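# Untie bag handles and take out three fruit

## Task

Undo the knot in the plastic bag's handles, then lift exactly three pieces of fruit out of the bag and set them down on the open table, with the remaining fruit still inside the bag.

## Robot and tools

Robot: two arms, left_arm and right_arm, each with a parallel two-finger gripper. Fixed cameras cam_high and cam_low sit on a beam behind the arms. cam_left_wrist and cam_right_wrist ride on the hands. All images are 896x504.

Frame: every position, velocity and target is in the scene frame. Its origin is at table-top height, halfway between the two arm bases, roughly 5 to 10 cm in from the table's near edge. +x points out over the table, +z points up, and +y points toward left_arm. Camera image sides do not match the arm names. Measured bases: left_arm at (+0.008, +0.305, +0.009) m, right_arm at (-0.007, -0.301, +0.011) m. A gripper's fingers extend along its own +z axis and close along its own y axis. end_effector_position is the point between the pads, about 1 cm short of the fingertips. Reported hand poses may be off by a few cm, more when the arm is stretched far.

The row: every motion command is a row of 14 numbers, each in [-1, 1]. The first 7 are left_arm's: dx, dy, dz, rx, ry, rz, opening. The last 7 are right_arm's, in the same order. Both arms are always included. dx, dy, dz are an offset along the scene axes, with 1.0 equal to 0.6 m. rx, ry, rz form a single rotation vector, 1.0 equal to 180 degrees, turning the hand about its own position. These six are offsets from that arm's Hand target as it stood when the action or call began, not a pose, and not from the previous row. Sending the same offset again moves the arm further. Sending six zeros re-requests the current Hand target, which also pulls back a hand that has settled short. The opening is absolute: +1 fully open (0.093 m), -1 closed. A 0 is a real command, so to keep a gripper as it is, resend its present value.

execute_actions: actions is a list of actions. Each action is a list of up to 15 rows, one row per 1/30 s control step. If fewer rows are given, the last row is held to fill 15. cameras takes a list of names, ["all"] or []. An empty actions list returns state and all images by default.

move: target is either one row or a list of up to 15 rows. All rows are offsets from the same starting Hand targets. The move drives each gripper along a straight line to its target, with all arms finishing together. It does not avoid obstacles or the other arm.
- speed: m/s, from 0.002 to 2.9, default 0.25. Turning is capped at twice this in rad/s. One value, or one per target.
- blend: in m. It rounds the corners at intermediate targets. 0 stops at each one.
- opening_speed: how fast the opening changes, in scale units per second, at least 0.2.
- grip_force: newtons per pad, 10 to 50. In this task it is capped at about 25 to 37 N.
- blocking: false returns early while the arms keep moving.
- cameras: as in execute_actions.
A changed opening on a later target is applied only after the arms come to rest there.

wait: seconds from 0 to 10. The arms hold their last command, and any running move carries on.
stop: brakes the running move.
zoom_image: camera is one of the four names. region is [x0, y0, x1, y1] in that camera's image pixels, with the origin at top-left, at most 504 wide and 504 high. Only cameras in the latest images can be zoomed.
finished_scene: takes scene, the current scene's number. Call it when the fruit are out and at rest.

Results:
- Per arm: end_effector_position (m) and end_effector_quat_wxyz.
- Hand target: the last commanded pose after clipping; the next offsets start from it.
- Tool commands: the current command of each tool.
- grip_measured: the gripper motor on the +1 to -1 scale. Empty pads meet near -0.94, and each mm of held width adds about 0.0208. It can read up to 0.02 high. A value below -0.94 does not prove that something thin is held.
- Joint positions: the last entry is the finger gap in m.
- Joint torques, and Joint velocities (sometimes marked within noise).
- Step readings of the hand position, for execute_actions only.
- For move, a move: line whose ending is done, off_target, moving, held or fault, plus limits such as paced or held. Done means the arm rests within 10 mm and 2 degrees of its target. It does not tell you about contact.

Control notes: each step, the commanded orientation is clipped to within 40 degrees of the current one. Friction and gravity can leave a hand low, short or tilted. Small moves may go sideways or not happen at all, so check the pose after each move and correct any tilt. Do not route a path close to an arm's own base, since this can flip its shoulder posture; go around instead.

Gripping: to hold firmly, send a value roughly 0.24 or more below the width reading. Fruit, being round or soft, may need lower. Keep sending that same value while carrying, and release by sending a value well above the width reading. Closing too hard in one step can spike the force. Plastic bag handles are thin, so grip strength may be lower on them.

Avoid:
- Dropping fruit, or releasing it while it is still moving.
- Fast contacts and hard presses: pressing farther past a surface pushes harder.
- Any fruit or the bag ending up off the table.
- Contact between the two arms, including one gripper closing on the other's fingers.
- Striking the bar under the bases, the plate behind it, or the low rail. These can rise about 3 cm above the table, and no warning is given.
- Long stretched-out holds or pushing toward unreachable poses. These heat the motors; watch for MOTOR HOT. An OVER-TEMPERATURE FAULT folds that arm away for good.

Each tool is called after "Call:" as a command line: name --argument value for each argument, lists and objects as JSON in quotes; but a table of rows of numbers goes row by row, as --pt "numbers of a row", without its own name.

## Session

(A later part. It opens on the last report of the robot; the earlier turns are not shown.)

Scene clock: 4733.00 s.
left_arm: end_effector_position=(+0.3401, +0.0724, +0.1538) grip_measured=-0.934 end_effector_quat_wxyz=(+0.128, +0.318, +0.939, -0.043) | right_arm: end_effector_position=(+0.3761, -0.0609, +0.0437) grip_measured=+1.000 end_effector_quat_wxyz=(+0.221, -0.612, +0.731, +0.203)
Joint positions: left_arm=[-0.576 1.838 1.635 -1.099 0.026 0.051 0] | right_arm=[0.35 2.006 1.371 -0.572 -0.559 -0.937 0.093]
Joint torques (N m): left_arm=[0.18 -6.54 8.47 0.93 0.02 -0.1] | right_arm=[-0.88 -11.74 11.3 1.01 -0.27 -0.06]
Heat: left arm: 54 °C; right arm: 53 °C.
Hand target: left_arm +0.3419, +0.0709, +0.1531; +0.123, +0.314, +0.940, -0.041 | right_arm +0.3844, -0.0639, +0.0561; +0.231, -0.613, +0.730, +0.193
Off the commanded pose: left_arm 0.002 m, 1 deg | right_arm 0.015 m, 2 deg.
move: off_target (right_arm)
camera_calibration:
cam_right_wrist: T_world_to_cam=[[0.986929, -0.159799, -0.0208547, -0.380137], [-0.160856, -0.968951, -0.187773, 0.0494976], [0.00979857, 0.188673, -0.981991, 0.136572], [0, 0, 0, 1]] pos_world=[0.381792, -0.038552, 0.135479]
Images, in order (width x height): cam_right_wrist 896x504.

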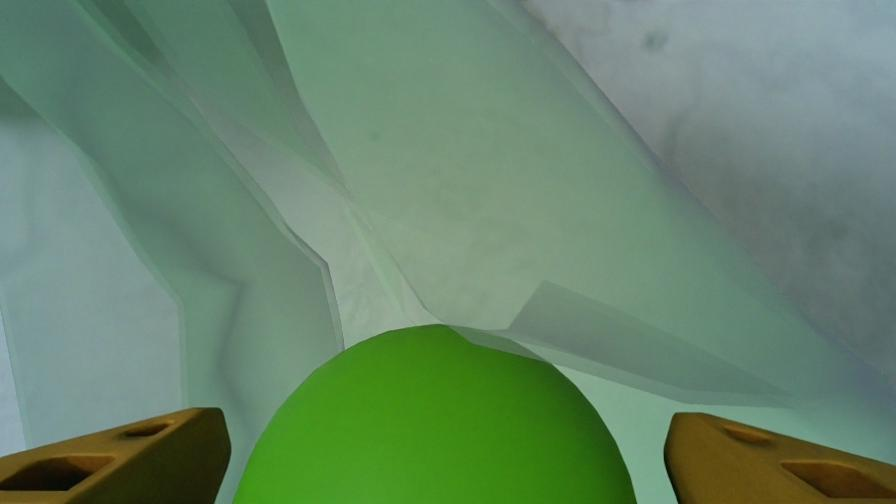

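Call:
move --target '[0,0,0.0,0,0,0,-1,0.0,0.0,0,0,0,0,0.3]' --opening_speed 1

Call:
wait --seconds 0.3 --cameras '["cam_right_wrist","cam_left_wrist"]'

Scene clock: 4749.90 s.
left_arm: end_effector_position=(+0.3401, +0.0724, +0.1538) grip_measured=-0.934 end_effector_quat_wxyz=(+0.128, +0.318, +0.939, -0.043) | right_arm: end_effector_position=(+0.3758, -0.0610, +0.0436) grip_measured=+0.333 end_effector_quat_wxyz=(+0.221, -0.613, +0.731, +0.203)
Joint positions: left_arm=[-0.576 1.838 1.635 -1.099 0.026 0.051 0] | right_arm=[0.35 2.006 1.371 -0.573 -0.559 -0.937 0.061]
Joint torques (N m): left_arm=[0.2 -6.58 8.46 0.95 0.03 -0.11] | right_arm=[-1.03 -11.75 11.32 1.02 -0.25 -0.11]
Heat: left arm: 54 °C; right arm: 57 °C.
Hand target: left_arm +0.3419, +0.0709, +0.1531; +0.123, +0.314, +0.940, -0.041 | right_arm +0.3844, -0.0639, +0.0561; +0.231, -0.613, +0.730, +0.193
Off the commanded pose: left_arm 0.002 m, 1 deg | right_arm 0.015 m, 2 deg.
move: off_target (right_arm)

Scene clock: 4750.20 s.
left_arm: end_effector_position=(+0.3401, +0.0724, +0.1538) grip_measured=-0.934 end_effector_quat_wxyz=(+0.128, +0.318, +0.939, -0.043) | right_arm: end_effector_position=(+0.3758, -0.0610, +0.0436) grip_measured=+0.333 end_effector_quat_wxyz=(+0.221, -0.613, +0.731, +0.203)
Joint positions: left_arm=[-0.576 1.838 1.635 -1.099 0.026 0.051 0] | right_arm=[0.35 2.006 1.371 -0.573 -0.559 -0.937 0.061]
Joint torques (N m): left_arm=[0.21 -6.63 8.44 0.95 0.01 -0.11] | right_arm=[-0.91 -11.71 11.41 0.98 -0.25 -0.08]
Heat: left arm: 54 °C; right arm: 57 °C.
Hand target: left_arm +0.3419, +0.0709, +0.1531; +0.123, +0.314, +0.940, -0.041 | right_arm +0.3844, -0.0639, +0.0561; +0.231, -0.613, +0.730, +0.193
Tool commands: left_gripper/opening=-1.0 right_gripper/opening=+0.3
Off the commanded pose: left_arm 0.002 m, 1 deg | right_arm 0.015 m, 2 deg.
wait: 0.30 s; at rest by 0.17 s
camera_calibration:
cam_left_wrist: T_world_to_cam=[[-0.612539, -0.79043, 0.00405853, 0.264126], [-0.780205, 0.605423, 0.1573, 0.237015], [-0.126791, 0.0931857, -0.987543, 0.277249], [0, 0, 0, 1]] pos_world=[0.381861, 0.039443, 0.235441]
cam_right_wrist: T_world_to_cam=[[0.986956, -0.159531, -0.0216405, -0.379834], [-0.160746, -0.969074, -0.187234, 0.0493265], [0.00889826, 0.18827, -0.982077, 0.136816], [0, 0, 0, 1]] pos_world=[0.381591, -0.0385525, 0.135379]
Images, in order (width x height): cam_left_wrist 896x504, cam_right_wrist 896x504.

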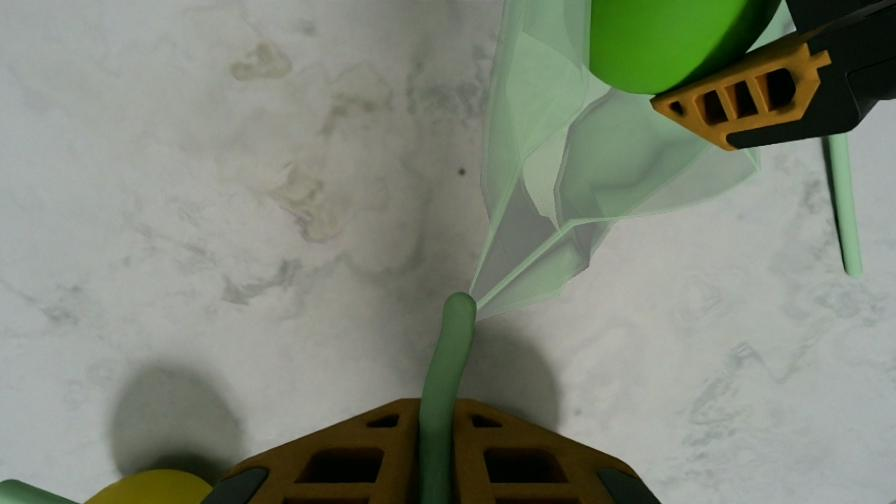

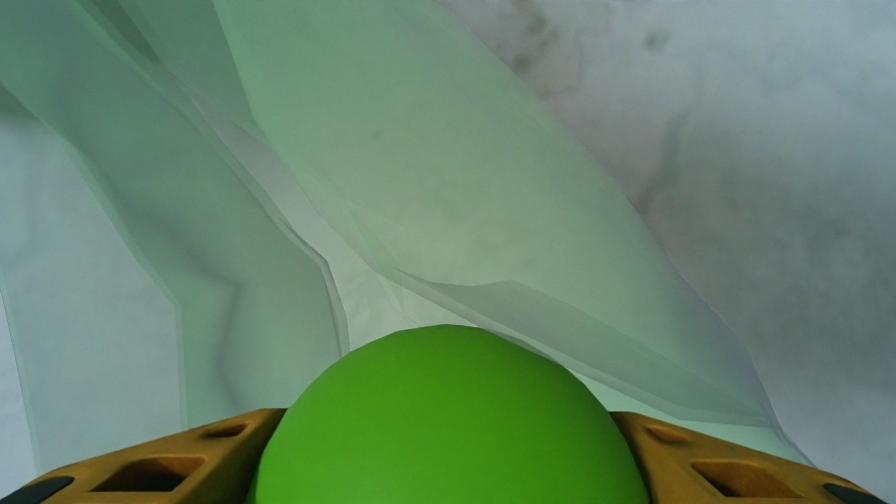

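Call:
move --target '[0,0,0.0,0,0,0,-1,-0.005,-0.03,0.1,0,0,0,0.3]' --speed 0.05 --cameras '["cam_right_wrist","cam_left_wrist","cam_low"]'

Call:
zoom_image --camera "cam_low" --region '[240, 220, 440, 360]'

Scene clock: 4762.03 s.
left_arm: end_effector_position=(+0.3401, +0.0724, +0.1538) grip_measured=-0.934 end_effector_quat_wxyz=(+0.128, +0.318, +0.939, -0.043) | right_arm: end_effector_position=(+0.3746, -0.0811, +0.0898) grip_measured=+0.333 end_effector_quat_wxyz=(+0.205, -0.610, +0.738, +0.201)
Joint positions: left_arm=[-0.576 1.838 1.635 -1.099 0.026 0.051 0] | right_arm=[0.304 1.943 1.485 -0.809 -0.559 -0.988 0.061]
Joint torques (N m): left_arm=[0.16 -6.61 8.42 0.95 0.02 -0.1] | right_arm=[-1.03 -13.87 11.95 0.89 -0.4 -0.05]
Heat: left arm: 53 °C; right arm: 58 °C.
Hand target: left_arm +0.3419, +0.0709, +0.1531; +0.123, +0.314, +0.940, -0.041 | right_arm +0.3814, -0.0819, +0.1161; +0.231, -0.613, +0.730, +0.193
Off the commanded pose: left_arm 0.002 m, 1 deg | right_arm 0.027 m, 3 deg.
move: off_target (right_arm)
camera_calibration:
cam_left_wrist: T_world_to_cam=[[-0.612539, -0.79043, 0.00405853, 0.264126], [-0.780205, 0.605423, 0.1573, 0.237015], [-0.126791, 0.0931857, -0.987543, 0.277249], [0, 0, 0, 1]] pos_world=[0.381861, 0.039443, 0.235441]
cam_right_wrist: T_world_to_cam=[[0.985208, -0.166145, -0.0419668, -0.378905], [-0.170775, -0.972205, -0.16017, 0.0393347], [-0.0141889, 0.164967, -0.986197, 0.19317], [0, 0, 0, 1]] pos_world=[0.382758, -0.0565786, 0.180903]
Images, in order (width x height): cam_low 896x504, cam_left_wrist 896x504, cam_right_wrist 896x504.

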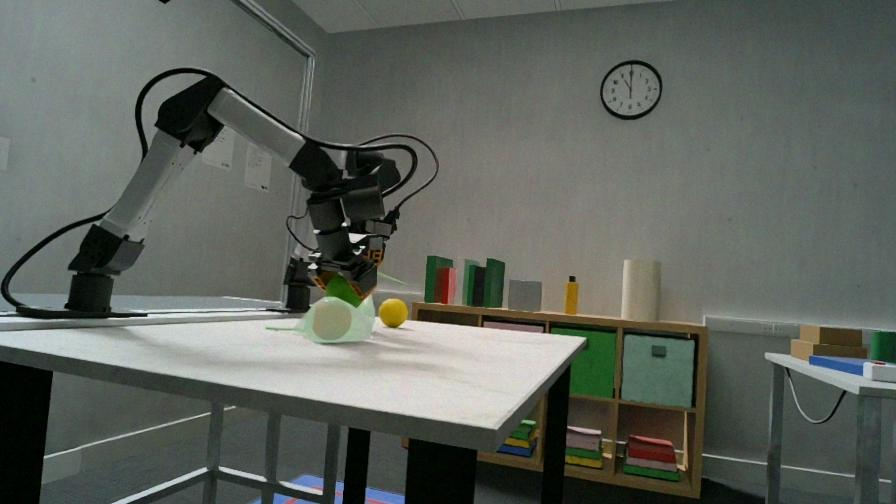

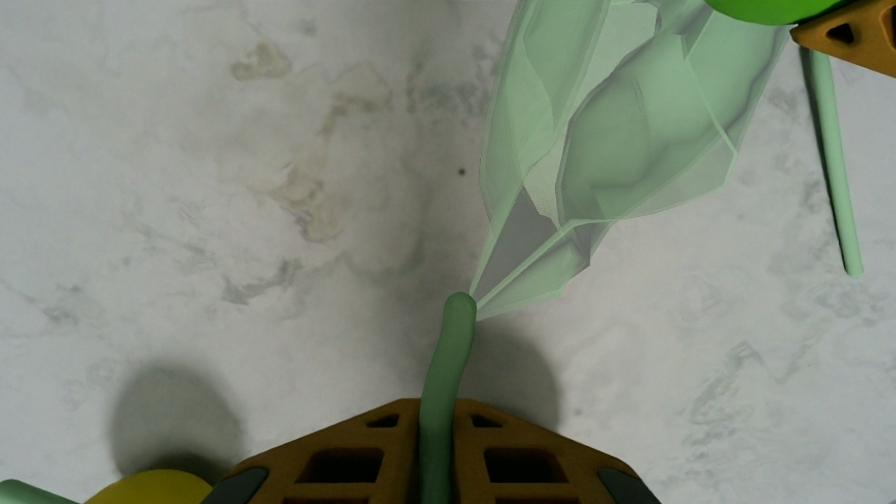

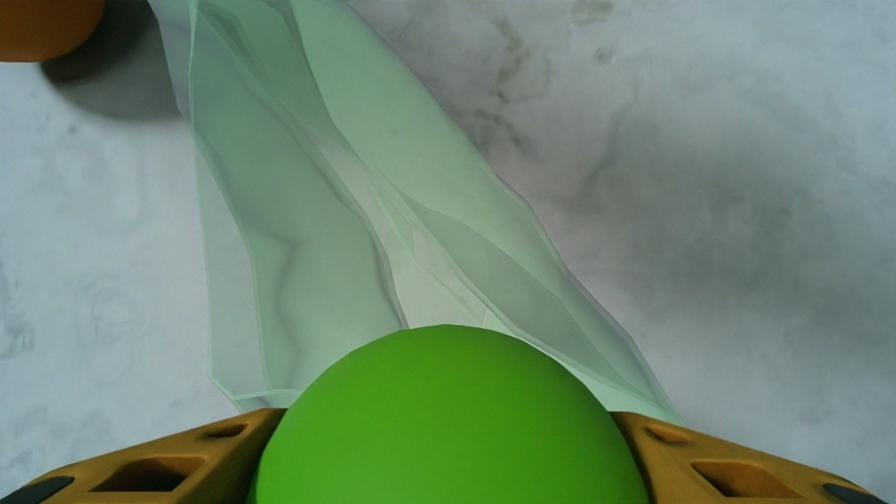

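Scaled by 2.520 from the camera's 896x504 image, which has a finer 1280x720 frame.

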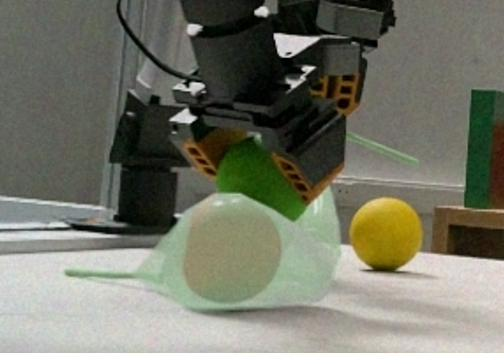

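Call:
move --pt "0 0 0.0 0 0 0 -1 0.0 -0.04 0.08 0 0 0 0.3" --pt "0 0 0.0 0 0 0 -1 -0.167 -0.39 0.06 0 0 -0.389 0.3" --speed 0.12 --blend '[0.03,0]' --cameras '["cam_right_wrist","cam_left_wrist","cam_high","cam_low"]'

Scene clock: 4780.40 s.
left_arm: end_effector_position=(+0.3401, +0.0724, +0.1538) grip_measured=-0.934 end_effector_quat_wxyz=(+0.128, +0.318, +0.939, -0.043) | right_arm: end_effector_position=(+0.2821, -0.3113, +0.1514) grip_measured=+0.333 end_effector_quat_wxyz=(+0.292, -0.092, +0.951, +0.035)
Joint positions: left_arm=[-0.576 1.838 1.635 -1.099 0.026 0.051 0] | right_arm=[-0.23 1.105 0.848 -0.739 -0.281 -0.32 0.061]
Joint torques (N m): left_arm=[0.16 -6.63 8.54 0.95 0.01 -0.1] | right_arm=[-0.76 -4.74 7.8 1.99 -0.03 0.07]
Heat: left arm: 53 °C; right arm: 58 °C.
Hand target: left_arm +0.3419, +0.0709, +0.1531; +0.123, +0.314, +0.940, -0.041 | right_arm +0.2812, -0.3159, +0.1521; +0.300, -0.083, +0.950, +0.026
Off the commanded pose: left_arm 0.002 m, 1 deg | right_arm 0.005 m, 2 deg.
move: done; blend cut to 0.027 m at target 1
camera_calibration:
cam_left_wrist: T_world_to_cam=[[-0.612539, -0.79043, 0.00405853, 0.264126], [-0.780205, 0.605423, 0.1573, 0.237015], [-0.126791, 0.0931857, -0.987543, 0.277249], [0, 0, 0, 1]] pos_world=[0.381861, 0.039443, 0.235441]
cam_right_wrist: T_world_to_cam=[[0.203359, -0.979071, -0.00807782, -0.361043], [-0.964093, -0.198795, -0.176085, 0.276508], [0.170794, 0.0435962, -0.984342, 0.200255], [0, 0, 0, 1]] pos_world=[0.305798, -0.307249, 0.242892]

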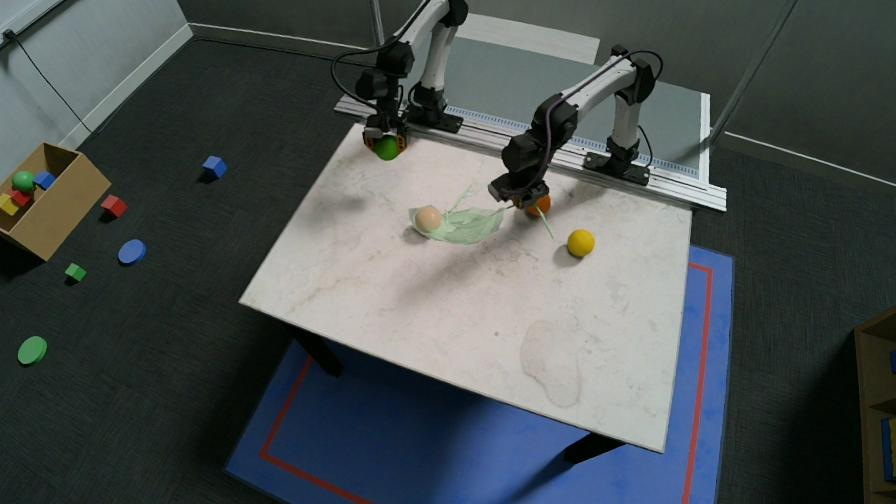

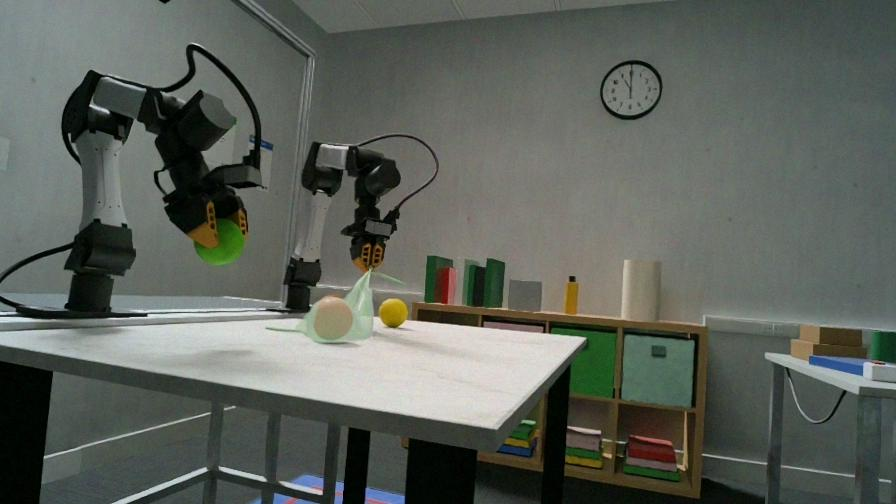

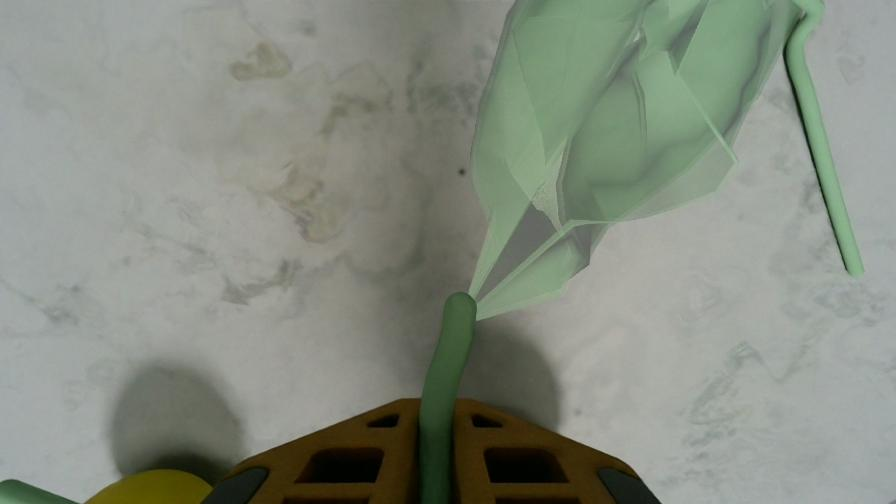

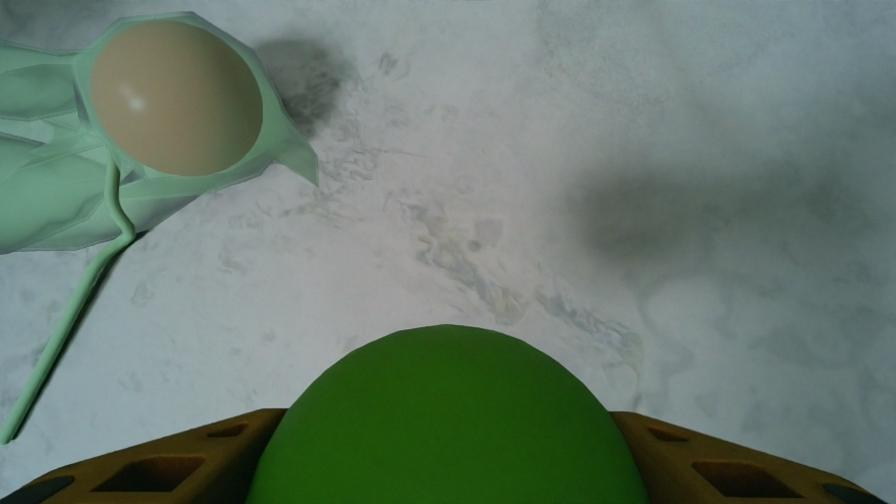

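Call:
move --target '[0,0,0.0,0,0,0,-1,0.0,0.0,-0.165,0,0,0,0.3]' --speed 0.08 --cameras '["cam_low"]'

Call:
zoom_image --camera "cam_low" --region '[140, 220, 340, 360]'

Scene clock: 4789.97 s.
left_arm: end_effector_position=(+0.3401, +0.0724, +0.1538) grip_measured=-0.934 end_effector_quat_wxyz=(+0.128, +0.318, +0.939, -0.043) | right_arm: end_effector_position=(+0.2813, -0.3149, +0.0576) grip_measured=+0.333 end_effector_quat_wxyz=(+0.301, -0.087, +0.949, +0.030)
Joint positions: left_arm=[-0.576 1.838 1.635 -1.099 0.026 0.051 0] | right_arm=[-0.219 1.198 0.504 -0.278 -0.268 -0.298 0.061]
Joint torques (N m): left_arm=[0.18 -6.61 8.43 0.94 0.02 -0.11] | right_arm=[0.1 -2.61 7.38 2.11 -0.01 0.1]
Heat: left arm: 53 °C; right arm: 57 °C.
Hand target: left_arm +0.3419, +0.0709, +0.1531; +0.123, +0.314, +0.940, -0.041 | right_arm +0.2811, -0.3159, +0.0530; +0.300, -0.083, +0.950, +0.026
Off the commanded pose: left_arm 0.002 m, 1 deg | right_arm 0.005 m, 1 deg.
move: done
Images, in order (width x height): cam_low 896x504.

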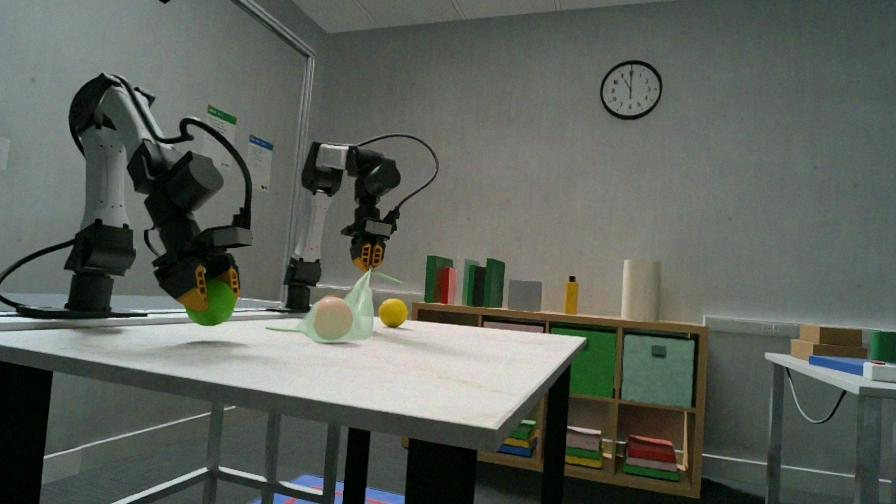

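Scaled by 2.520 from the camera's 896x504 image, which has a finer 1280x720 frame.

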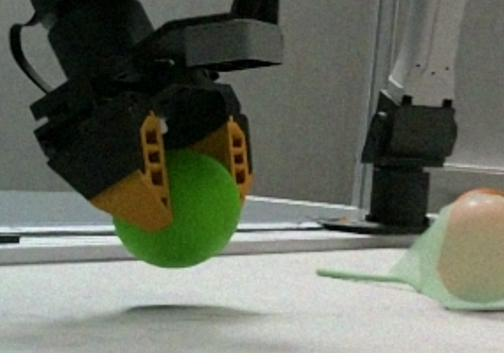

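Call:
move --target '[0,0,0.0,0,0,0,-1,0.0,0.0,-0.02,0,0,0,0.3]' --speed 0.05 --cameras '["cam_low"]'

Call:
zoom_image --camera "cam_low" --region '[140, 240, 300, 360]'

Scene clock: 4796.80 s.
left_arm: end_effector_position=(+0.3401, +0.0724, +0.1538) grip_measured=-0.934 end_effector_quat_wxyz=(+0.128, +0.318, +0.939, -0.043) | right_arm: end_effector_position=(+0.2820, -0.3151, +0.0458) grip_measured=+0.333 end_effector_quat_wxyz=(+0.301, -0.087, +0.949, +0.030)
Joint positions: left_arm=[-0.576 1.838 1.635 -1.099 0.026 0.051 0] | right_arm=[-0.217 1.234 0.471 -0.209 -0.266 -0.296 0.061]
Joint torques (N m): left_arm=[0.18 -6.63 8.4 0.94 0.02 -0.1] | right_arm=[0.24 -2.66 7.17 2.09 0 0.07]
Heat: left arm: 53 °C; right arm: 56 °C.
Hand target: left_arm +0.3419, +0.0709, +0.1531; +0.123, +0.314, +0.940, -0.041 | right_arm +0.2812, -0.3159, +0.0411; +0.300, -0.083, +0.950, +0.026
Off the commanded pose: left_arm 0.002 m, 1 deg | right_arm 0.005 m, 1 deg.
move: done
Images, in order (width x height): cam_low 896x504.

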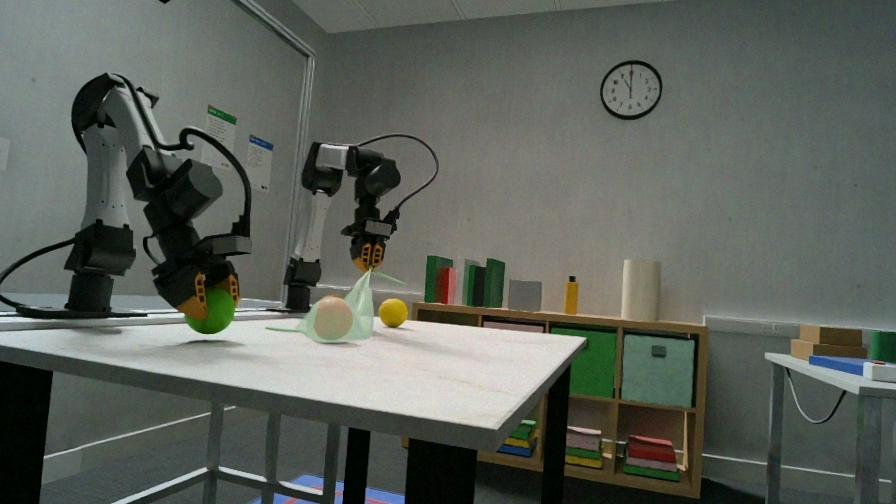

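Scaled by 3.150 from the camera's 896x504 image, which has a finer 1280x720 frame.

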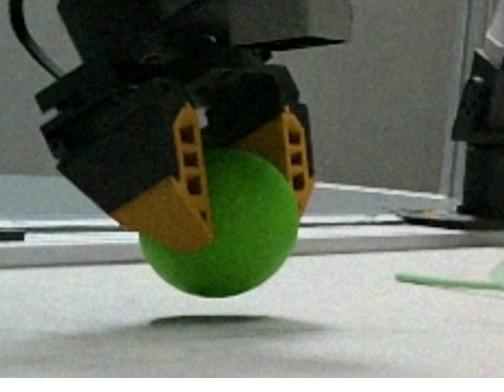

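Call:
move --target '[0,0,0.0,0,0,0,-1,0.0,0.0,-0.015,0,0,0,0.3]' --speed 0.04 --cameras '["cam_low"]'

Call:
zoom_image --camera "cam_low" --region '[140, 240, 300, 360]'

Scene clock: 4804.90 s.
left_arm: end_effector_position=(+0.3401, +0.0724, +0.1538) grip_measured=-0.934 end_effector_quat_wxyz=(+0.128, +0.318, +0.939, -0.043) | right_arm: end_effector_position=(+0.2829, -0.3152, +0.0376) grip_measured=+0.333 end_effector_quat_wxyz=(+0.302, -0.087, +0.949, +0.030)
Joint positions: left_arm=[-0.576 1.838 1.635 -1.099 0.026 0.051 0] | right_arm=[-0.214 1.263 0.449 -0.155 -0.265 -0.294 0.061]
Joint torques (N m): left_arm=[0.18 -6.58 8.49 0.94 0.02 -0.09] | right_arm=[0.21 -2.73 6.64 2.09 0.01 0.09]
Heat: left arm: 53 °C; right arm: 55 °C.
Hand target: left_arm +0.3419, +0.0709, +0.1531; +0.123, +0.314, +0.940, -0.041 | right_arm +0.2812, -0.3160, +0.0320; +0.300, -0.083, +0.950, +0.026
Off the commanded pose: left_arm 0.002 m, 1 deg | right_arm 0.006 m, 1 deg.
move: done
Images, in order (width x height): cam_low 896x504.

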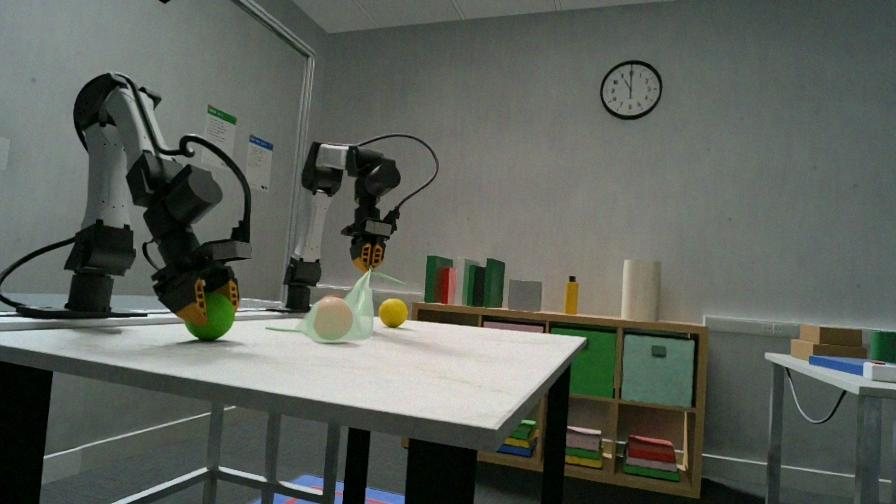

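Scaled by 3.150 from the camera's 896x504 image, which has a finer 1280x720 frame.

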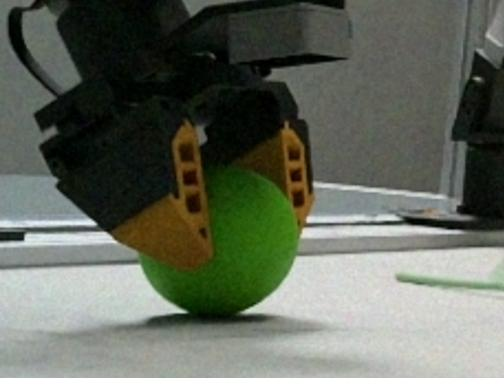

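Call:
move --target '[0,0,0.0,0,0,0,-1,0.0,0.0,-0.006,0,0,0,0.3]' --speed 0.03 --cameras '["cam_low"]'

Call:
zoom_image --camera "cam_low" --region '[140, 240, 300, 360]'

Scene clock: 4811.03 s.
left_arm: end_effector_position=(+0.3401, +0.0724, +0.1538) grip_measured=-0.934 end_effector_quat_wxyz=(+0.128, +0.318, +0.939, -0.043) | right_arm: end_effector_position=(+0.2848, -0.3157, +0.0364) grip_measured=+0.333 end_effector_quat_wxyz=(+0.307, -0.087, +0.947, +0.029)
Joint positions: left_arm=[-0.576 1.838 1.635 -1.099 0.026 0.051 0] | right_arm=[-0.214 1.27 0.442 -0.129 -0.264 -0.292 0.061]
Joint torques (N m): left_arm=[0.18 -6.63 8.49 0.93 0.01 -0.1] | right_arm=[0.35 -2.29 6.45 2.09 0.02 0.06]
Heat: left arm: 53 °C; right arm: 54 °C.
Hand target: left_arm +0.3419, +0.0709, +0.1531; +0.123, +0.314, +0.940, -0.041 | right_arm +0.2812, -0.3160, +0.0285; +0.300, -0.083, +0.950, +0.026
Off the commanded pose: left_arm 0.002 m, 1 deg | right_arm 0.009 m, 1 deg.
move: done
Images, in order (width x height): cam_low 896x504.

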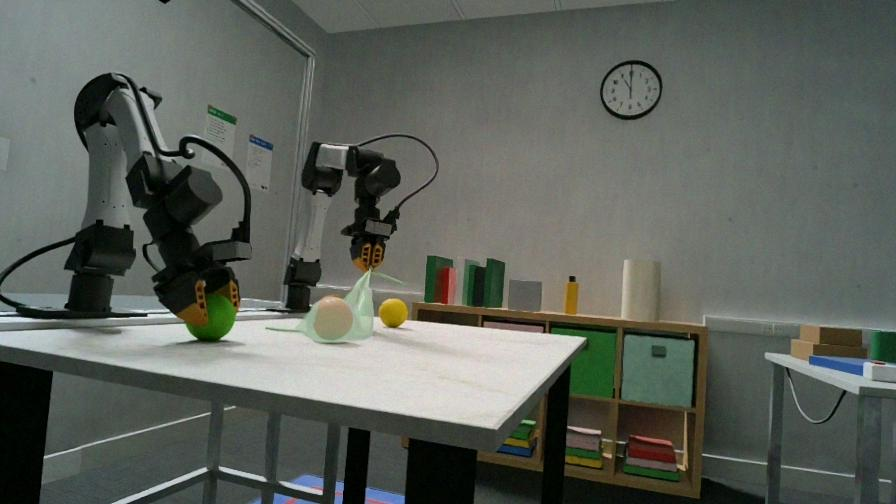

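Scaled by 3.150 from the camera's 896x504 image, which has a finer 1280x720 frame.

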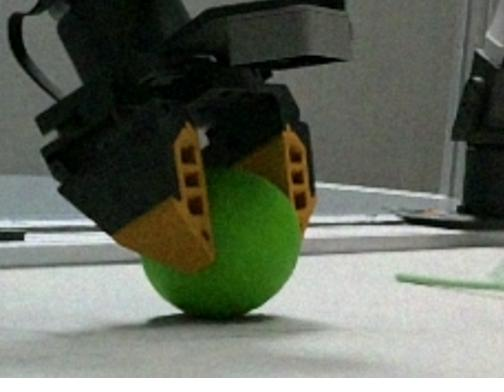

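Call:
move --target '[0,0,0.0,0,0,0,-1,0.0,0.0,0.0,0,0,0,0.55]' --opening_speed 0.3

Call:
move --target '[0,0,0.0,0,0,0,-1,0.0,0.0,0.006,0,0,0,1]' --opening_speed 0.4 --cameras '["cam_right_wrist","cam_high"]'

Scene clock: 4817.17 s.
left_arm: end_effector_position=(+0.3401, +0.0724, +0.1538) grip_measured=-0.934 end_effector_quat_wxyz=(+0.128, +0.318, +0.939, -0.043) | right_arm: end_effector_position=(+0.2852, -0.3158, +0.0367) grip_measured=+0.549 end_effector_quat_wxyz=(+0.308, -0.087, +0.947, +0.028)
Joint positions: left_arm=[-0.576 1.838 1.635 -1.099 0.026 0.051 0] | right_arm=[-0.214 1.27 0.442 -0.126 -0.264 -0.291 0.072]
Joint torques (N m): left_arm=[0.16 -6.6 8.47 0.92 0.02 -0.1] | right_arm=[0.18 -2.37 6.45 2.03 0.02 0.07]
Heat: left arm: 53 °C; right arm: 54 °C.
Hand target: left_arm +0.3419, +0.0709, +0.1531; +0.123, +0.314, +0.940, -0.041 | right_arm +0.2811, -0.3160, +0.0284; +0.300, -0.083, +0.950, +0.026
Off the commanded pose: left_arm 0.002 m, 1 deg | right_arm 0.009 m, 1 deg.
move: done

Scene clock: 4818.50 s.
left_arm: end_effector_position=(+0.3401, +0.0724, +0.1538) grip_measured=-0.934 end_effector_quat_wxyz=(+0.128, +0.318, +0.939, -0.043) | right_arm: end_effector_position=(+0.2852, -0.3158, +0.0367) grip_measured=+1.000 end_effector_quat_wxyz=(+0.308, -0.087, +0.947, +0.028)
Joint positions: left_arm=[-0.576 1.838 1.635 -1.099 0.026 0.051 0] | right_arm=[-0.214 1.27 0.442 -0.126 -0.264 -0.291 0.093]
Joint torques (N m): left_arm=[0.18 -6.63 8.43 0.95 0.02 -0.1] | right_arm=[0.13 -3.58 7.43 1.83 0.01 0.07]
Heat: left arm: 53 °C; right arm: 54 °C.
Hand target: left_arm +0.3419, +0.0709, +0.1531; +0.123, +0.314, +0.940, -0.041 | right_arm +0.2811, -0.3160, +0.0320; +0.300, -0.083, +0.950, +0.026
Off the commanded pose: left_arm 0.002 m, 1 deg | right_arm 0.006 m, 1 deg.
move: done
camera_calibration:
cam_right_wrist: T_world_to_cam=[[0.189049, -0.981956, 0.00472727, -0.364349], [-0.960418, -0.185901, -0.207455, 0.262564], [0.204591, 0.034679, -0.978233, 0.0743911], [0, 0, 0, 1]] pos_world=[0.305831, -0.311543, 0.128964]
Images, in order (width x height): cam_high 896x504, cam_right_wrist 896x504.

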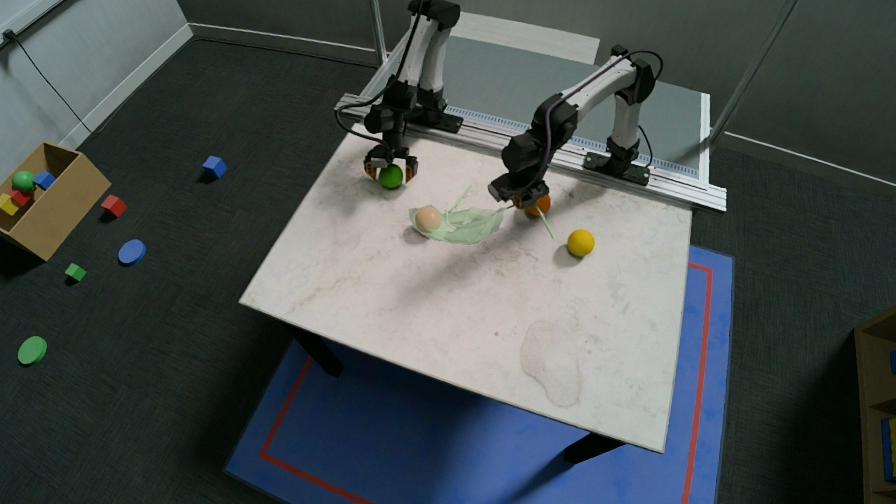

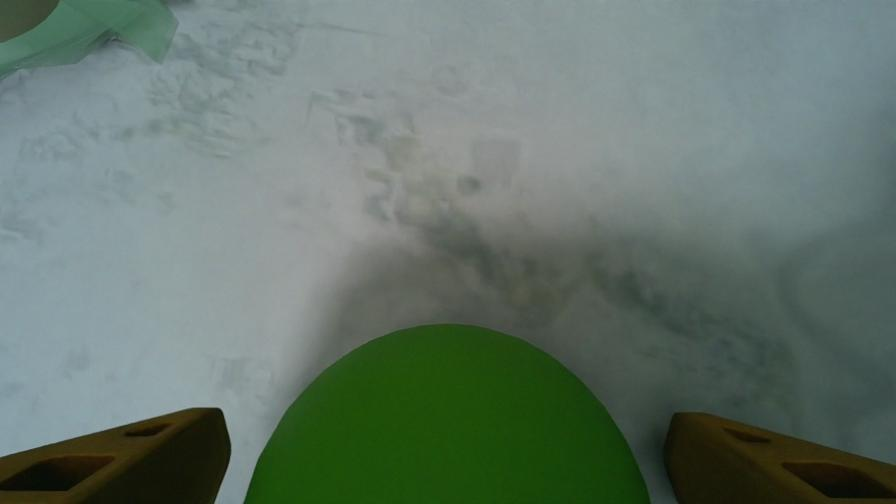

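Call:
move --pt "0.02 -0.03 -0.16 0 0 0 -1 -0.09 -0.016 0.14 0 0 0 1" --pt "0.02 -0.03 -0.16 0 0 0 -1 -0.09 -0.016 0.28 0 0 0 1" --speed 0.1 --blend '[0.02,0]' --cameras '["cam_left_wrist","cam_high","cam_right_wrist"]'

Scene clock: 4832.50 s.
left_arm: end_effector_position=(+0.3563, +0.0513, +0.0686) grip_measured=-0.934 end_effector_quat_wxyz=(+0.134, +0.318, +0.937, -0.048) | right_arm: end_effector_position=(+0.2257, -0.3249, +0.1916) grip_measured=+1.000 end_effector_quat_wxyz=(+0.295, -0.081, +0.952, +0.025)
Joint positions: left_arm=[-0.598 1.961 1.454 -0.781 0.026 0.03 0] | right_arm=[-0.4 0.912 0.921 -1.038 -0.35 -0.453 0.093]
Joint torques (N m): left_arm=[0.03 -7.25 5.49 1.17 -0.05 -0.12] | right_arm=[-0.88 -0.69 12.34 1.5 -0.27 -0.08]
Heat: left arm: 53 °C; right arm: 54 °C.
Hand target: left_arm +0.3539, +0.0530, +0.0571; +0.123, +0.314, +0.940, -0.041 | right_arm +0.2272, -0.3255, +0.2001; +0.300, -0.083, +0.950, +0.026
Off the commanded pose: left_arm 0.012 m, 1 deg | right_arm 0.009 m, 1 deg.
move: off_target (left_arm)
camera_calibration:
cam_left_wrist: T_world_to_cam=[[-0.614008, -0.789248, 0.00902542, 0.257821], [-0.780344, 0.608719, 0.143263, 0.2767], [-0.118564, 0.0809217, -0.989643, 0.194932], [0, 0, 0, 1]] pos_world=[0.397338, 0.0192781, 0.150945]
cam_right_wrist: T_world_to_cam=[[0.177752, -0.984063, 0.0048532, -0.360967], [-0.96788, -0.175715, -0.179812, 0.235631], [0.1778, 0.0272646, -0.983689, 0.243135], [0, 0, 0, 1]] pos_world=[0.248996, -0.320439, 0.283291]
Images, in order (width x height): cam_high 896x504, cam_left_wrist 896x504, cam_right_wrist 896x504.

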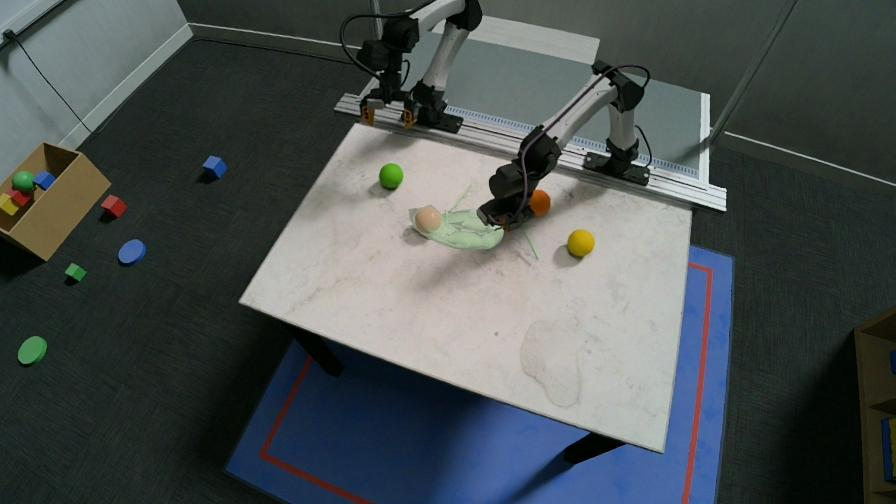

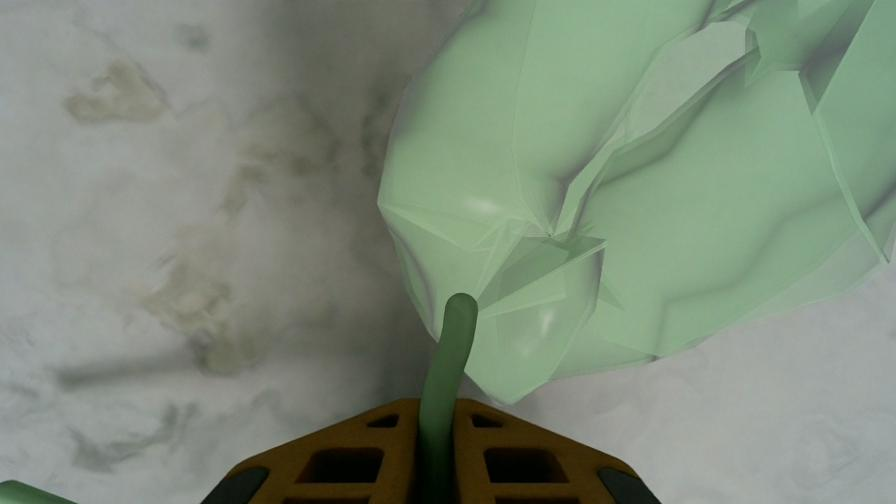

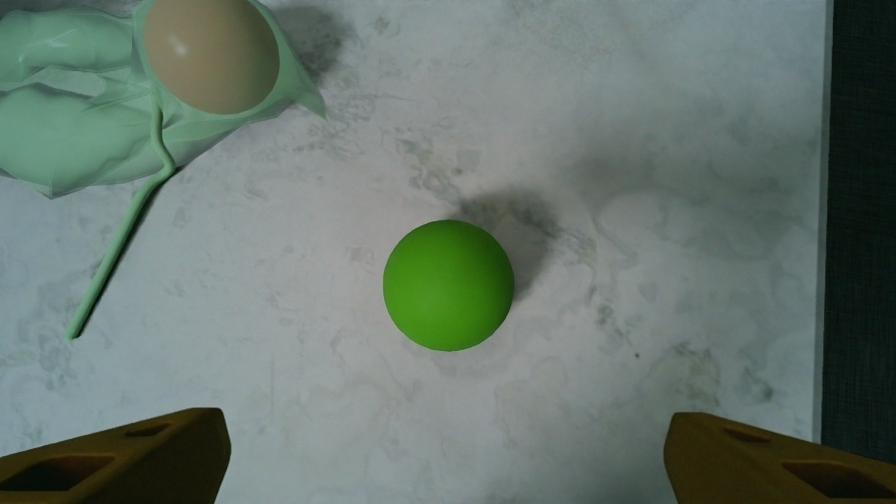

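Call:
move --pt "0 0 -0.035 0 0 0 -1 0 0 0 0 0 0 1" --pt "0 0 -0.035 0 0 0 -0.3 0 0 0 0 0 0 1" --pt "0 0 -0.035 0 0 0 0.0 0 0 0 0 0 0 1" --speed 0.06

Call:
move --pt "0 0 0.2 0 0 0 0 0 0 0 0 0 0 1" --pt "-0.2 0.16 0.25 0 0 0 0 0 0 0 0 0 0 1" --speed 0.12 --blend '[0.02,0]' --cameras '["cam_left_wrist","cam_high","cam_right_wrist","cam_low"]'

Call:
zoom_image --camera "cam_high" --region '[360, 140, 620, 280]'

Call:
zoom_image --camera "cam_low" --region '[160, 240, 440, 380]'

Scene clock: 4844.47 s.
left_arm: end_effector_position=(+0.3568, +0.0513, +0.0471) grip_measured=-0.002 end_effector_quat_wxyz=(+0.133, +0.317, +0.938, -0.048) | right_arm: end_effector_position=(+0.2255, -0.3249, +0.1915) grip_measured=+1.000 end_effector_quat_wxyz=(+0.295, -0.081, +0.952, +0.025)
Joint positions: left_arm=[-0.598 1.988 1.404 -0.705 0.026 0.029 0.045] | right_arm=[-0.4 0.912 0.921 -1.039 -0.35 -0.453 0.093]
Joint torques (N m): left_arm=[-0.09 -7.42 5.49 1.16 -0.07 -0.11] | right_arm=[-0.92 -0.66 12.08 1.53 -0.3 -0.08]
Heat: left arm: 54 °C; right arm: 55 °C.
Hand target: left_arm +0.3538, +0.0530, +0.0360; +0.123, +0.314, +0.940, -0.041 | right_arm +0.2271, -0.3255, +0.2001; +0.300, -0.083, +0.950, +0.026
Off the commanded pose: left_arm 0.011 m, 1 deg | right_arm 0.009 m, 1 deg.
move: off_target (left_arm); target 2's new opening was sent with left_arm's hand 0.011 m and 1 deg from that target; target 3's new opening was sent with left_arm's hand 0.011 m and 1 deg from that target

Scene clock: 4847.20 s.
left_arm: end_effector_position=(+0.2404, +0.1430, +0.1902) grip_measured=-0.002 end_effector_quat_wxyz=(+0.136, +0.312, +0.939, -0.045) | right_arm: end_effector_position=(+0.2255, -0.3249, +0.1915) grip_measured=+1.000 end_effector_quat_wxyz=(+0.295, -0.081, +0.952, +0.025)
Joint positions: left_arm=[-0.566 1.368 1.29 -1.207 0.026 0.049 0.045] | right_arm=[-0.4 0.912 0.921 -1.039 -0.35 -0.453 0.093]
Joint torques (N m): left_arm=[0.77 -5.09 5.35 0.93 0.06 0.09] | right_arm=[-0.87 -0.58 12.15 1.49 -0.27 -0.09]
Heat: left arm: 54 °C; right arm: 56 °C.
Hand target: left_arm +0.2339, +0.1489, +0.1861; +0.124, +0.314, +0.940, -0.041 | right_arm +0.2271, -0.3255, +0.2001; +0.300, -0.083, +0.950, +0.026
Off the commanded pose: left_arm 0.010 m, 2 deg | right_arm 0.009 m, 1 deg.
move: done
camera_calibration:
cam_left_wrist: T_world_to_cam=[[-0.603486, -0.797366, 0.00351746, 0.257603], [-0.789232, 0.597947, 0.139901, 0.117411], [-0.113656, 0.0816522, -0.990159, 0.292963], [0, 0, 0, 1]] pos_world=[0.281421, 0.111277, 0.272748]
cam_right_wrist: T_world_to_cam=[[0.177699, -0.984075, 0.0044161, -0.360815], [-0.968021, -0.175604, -0.179163, 0.235402], [0.177085, 0.0275622, -0.983809, 0.243363], [0, 0, 0, 1]] pos_world=[0.248895, -0.320439, 0.283191]

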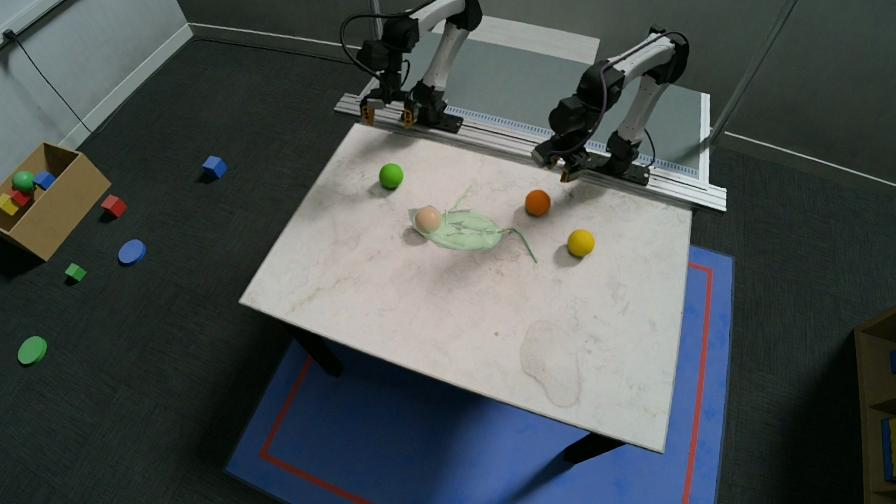

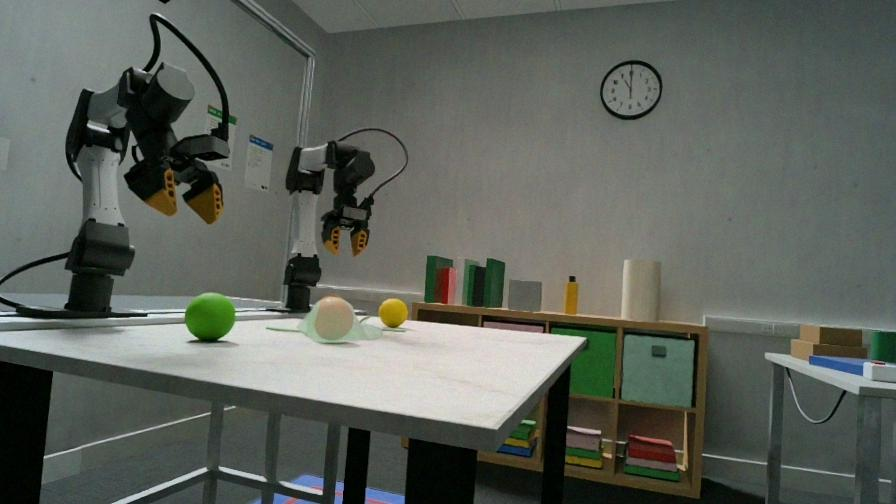

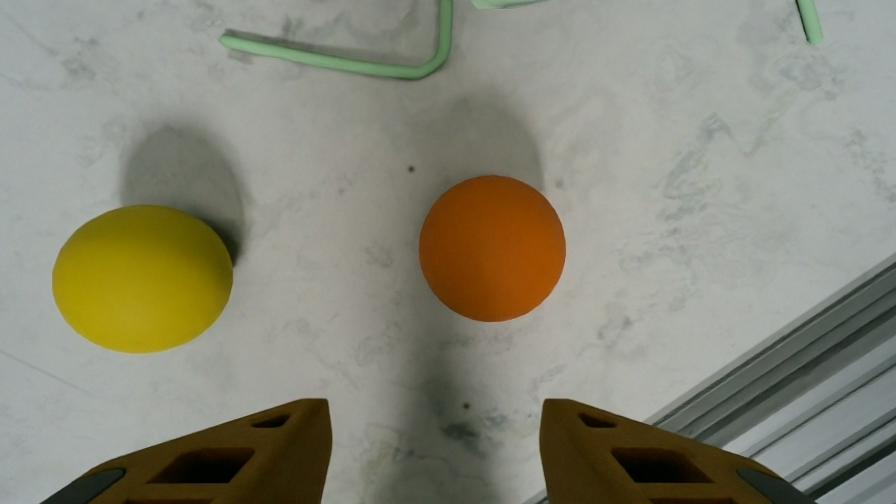

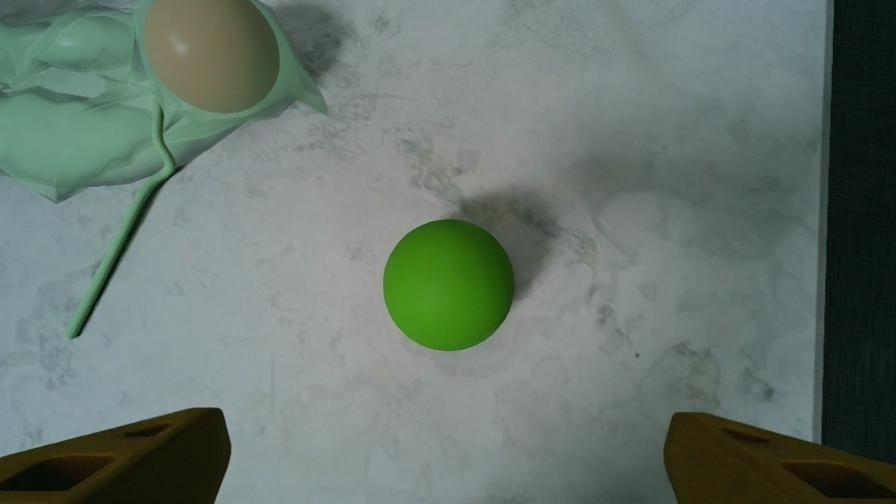

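Scaled by 1.938 from the camera's 896x504 image, which has a finer 1280x720 frame.

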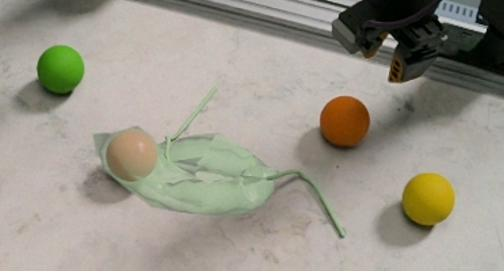

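Scaled by 1.800 from the camera's 896x504 image, which has a finer 1280x720 frame.

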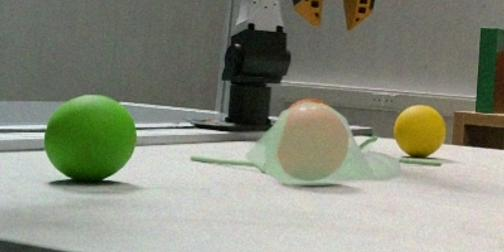

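Call:
finished_scene --scene 1

The scene is finished: the task was done.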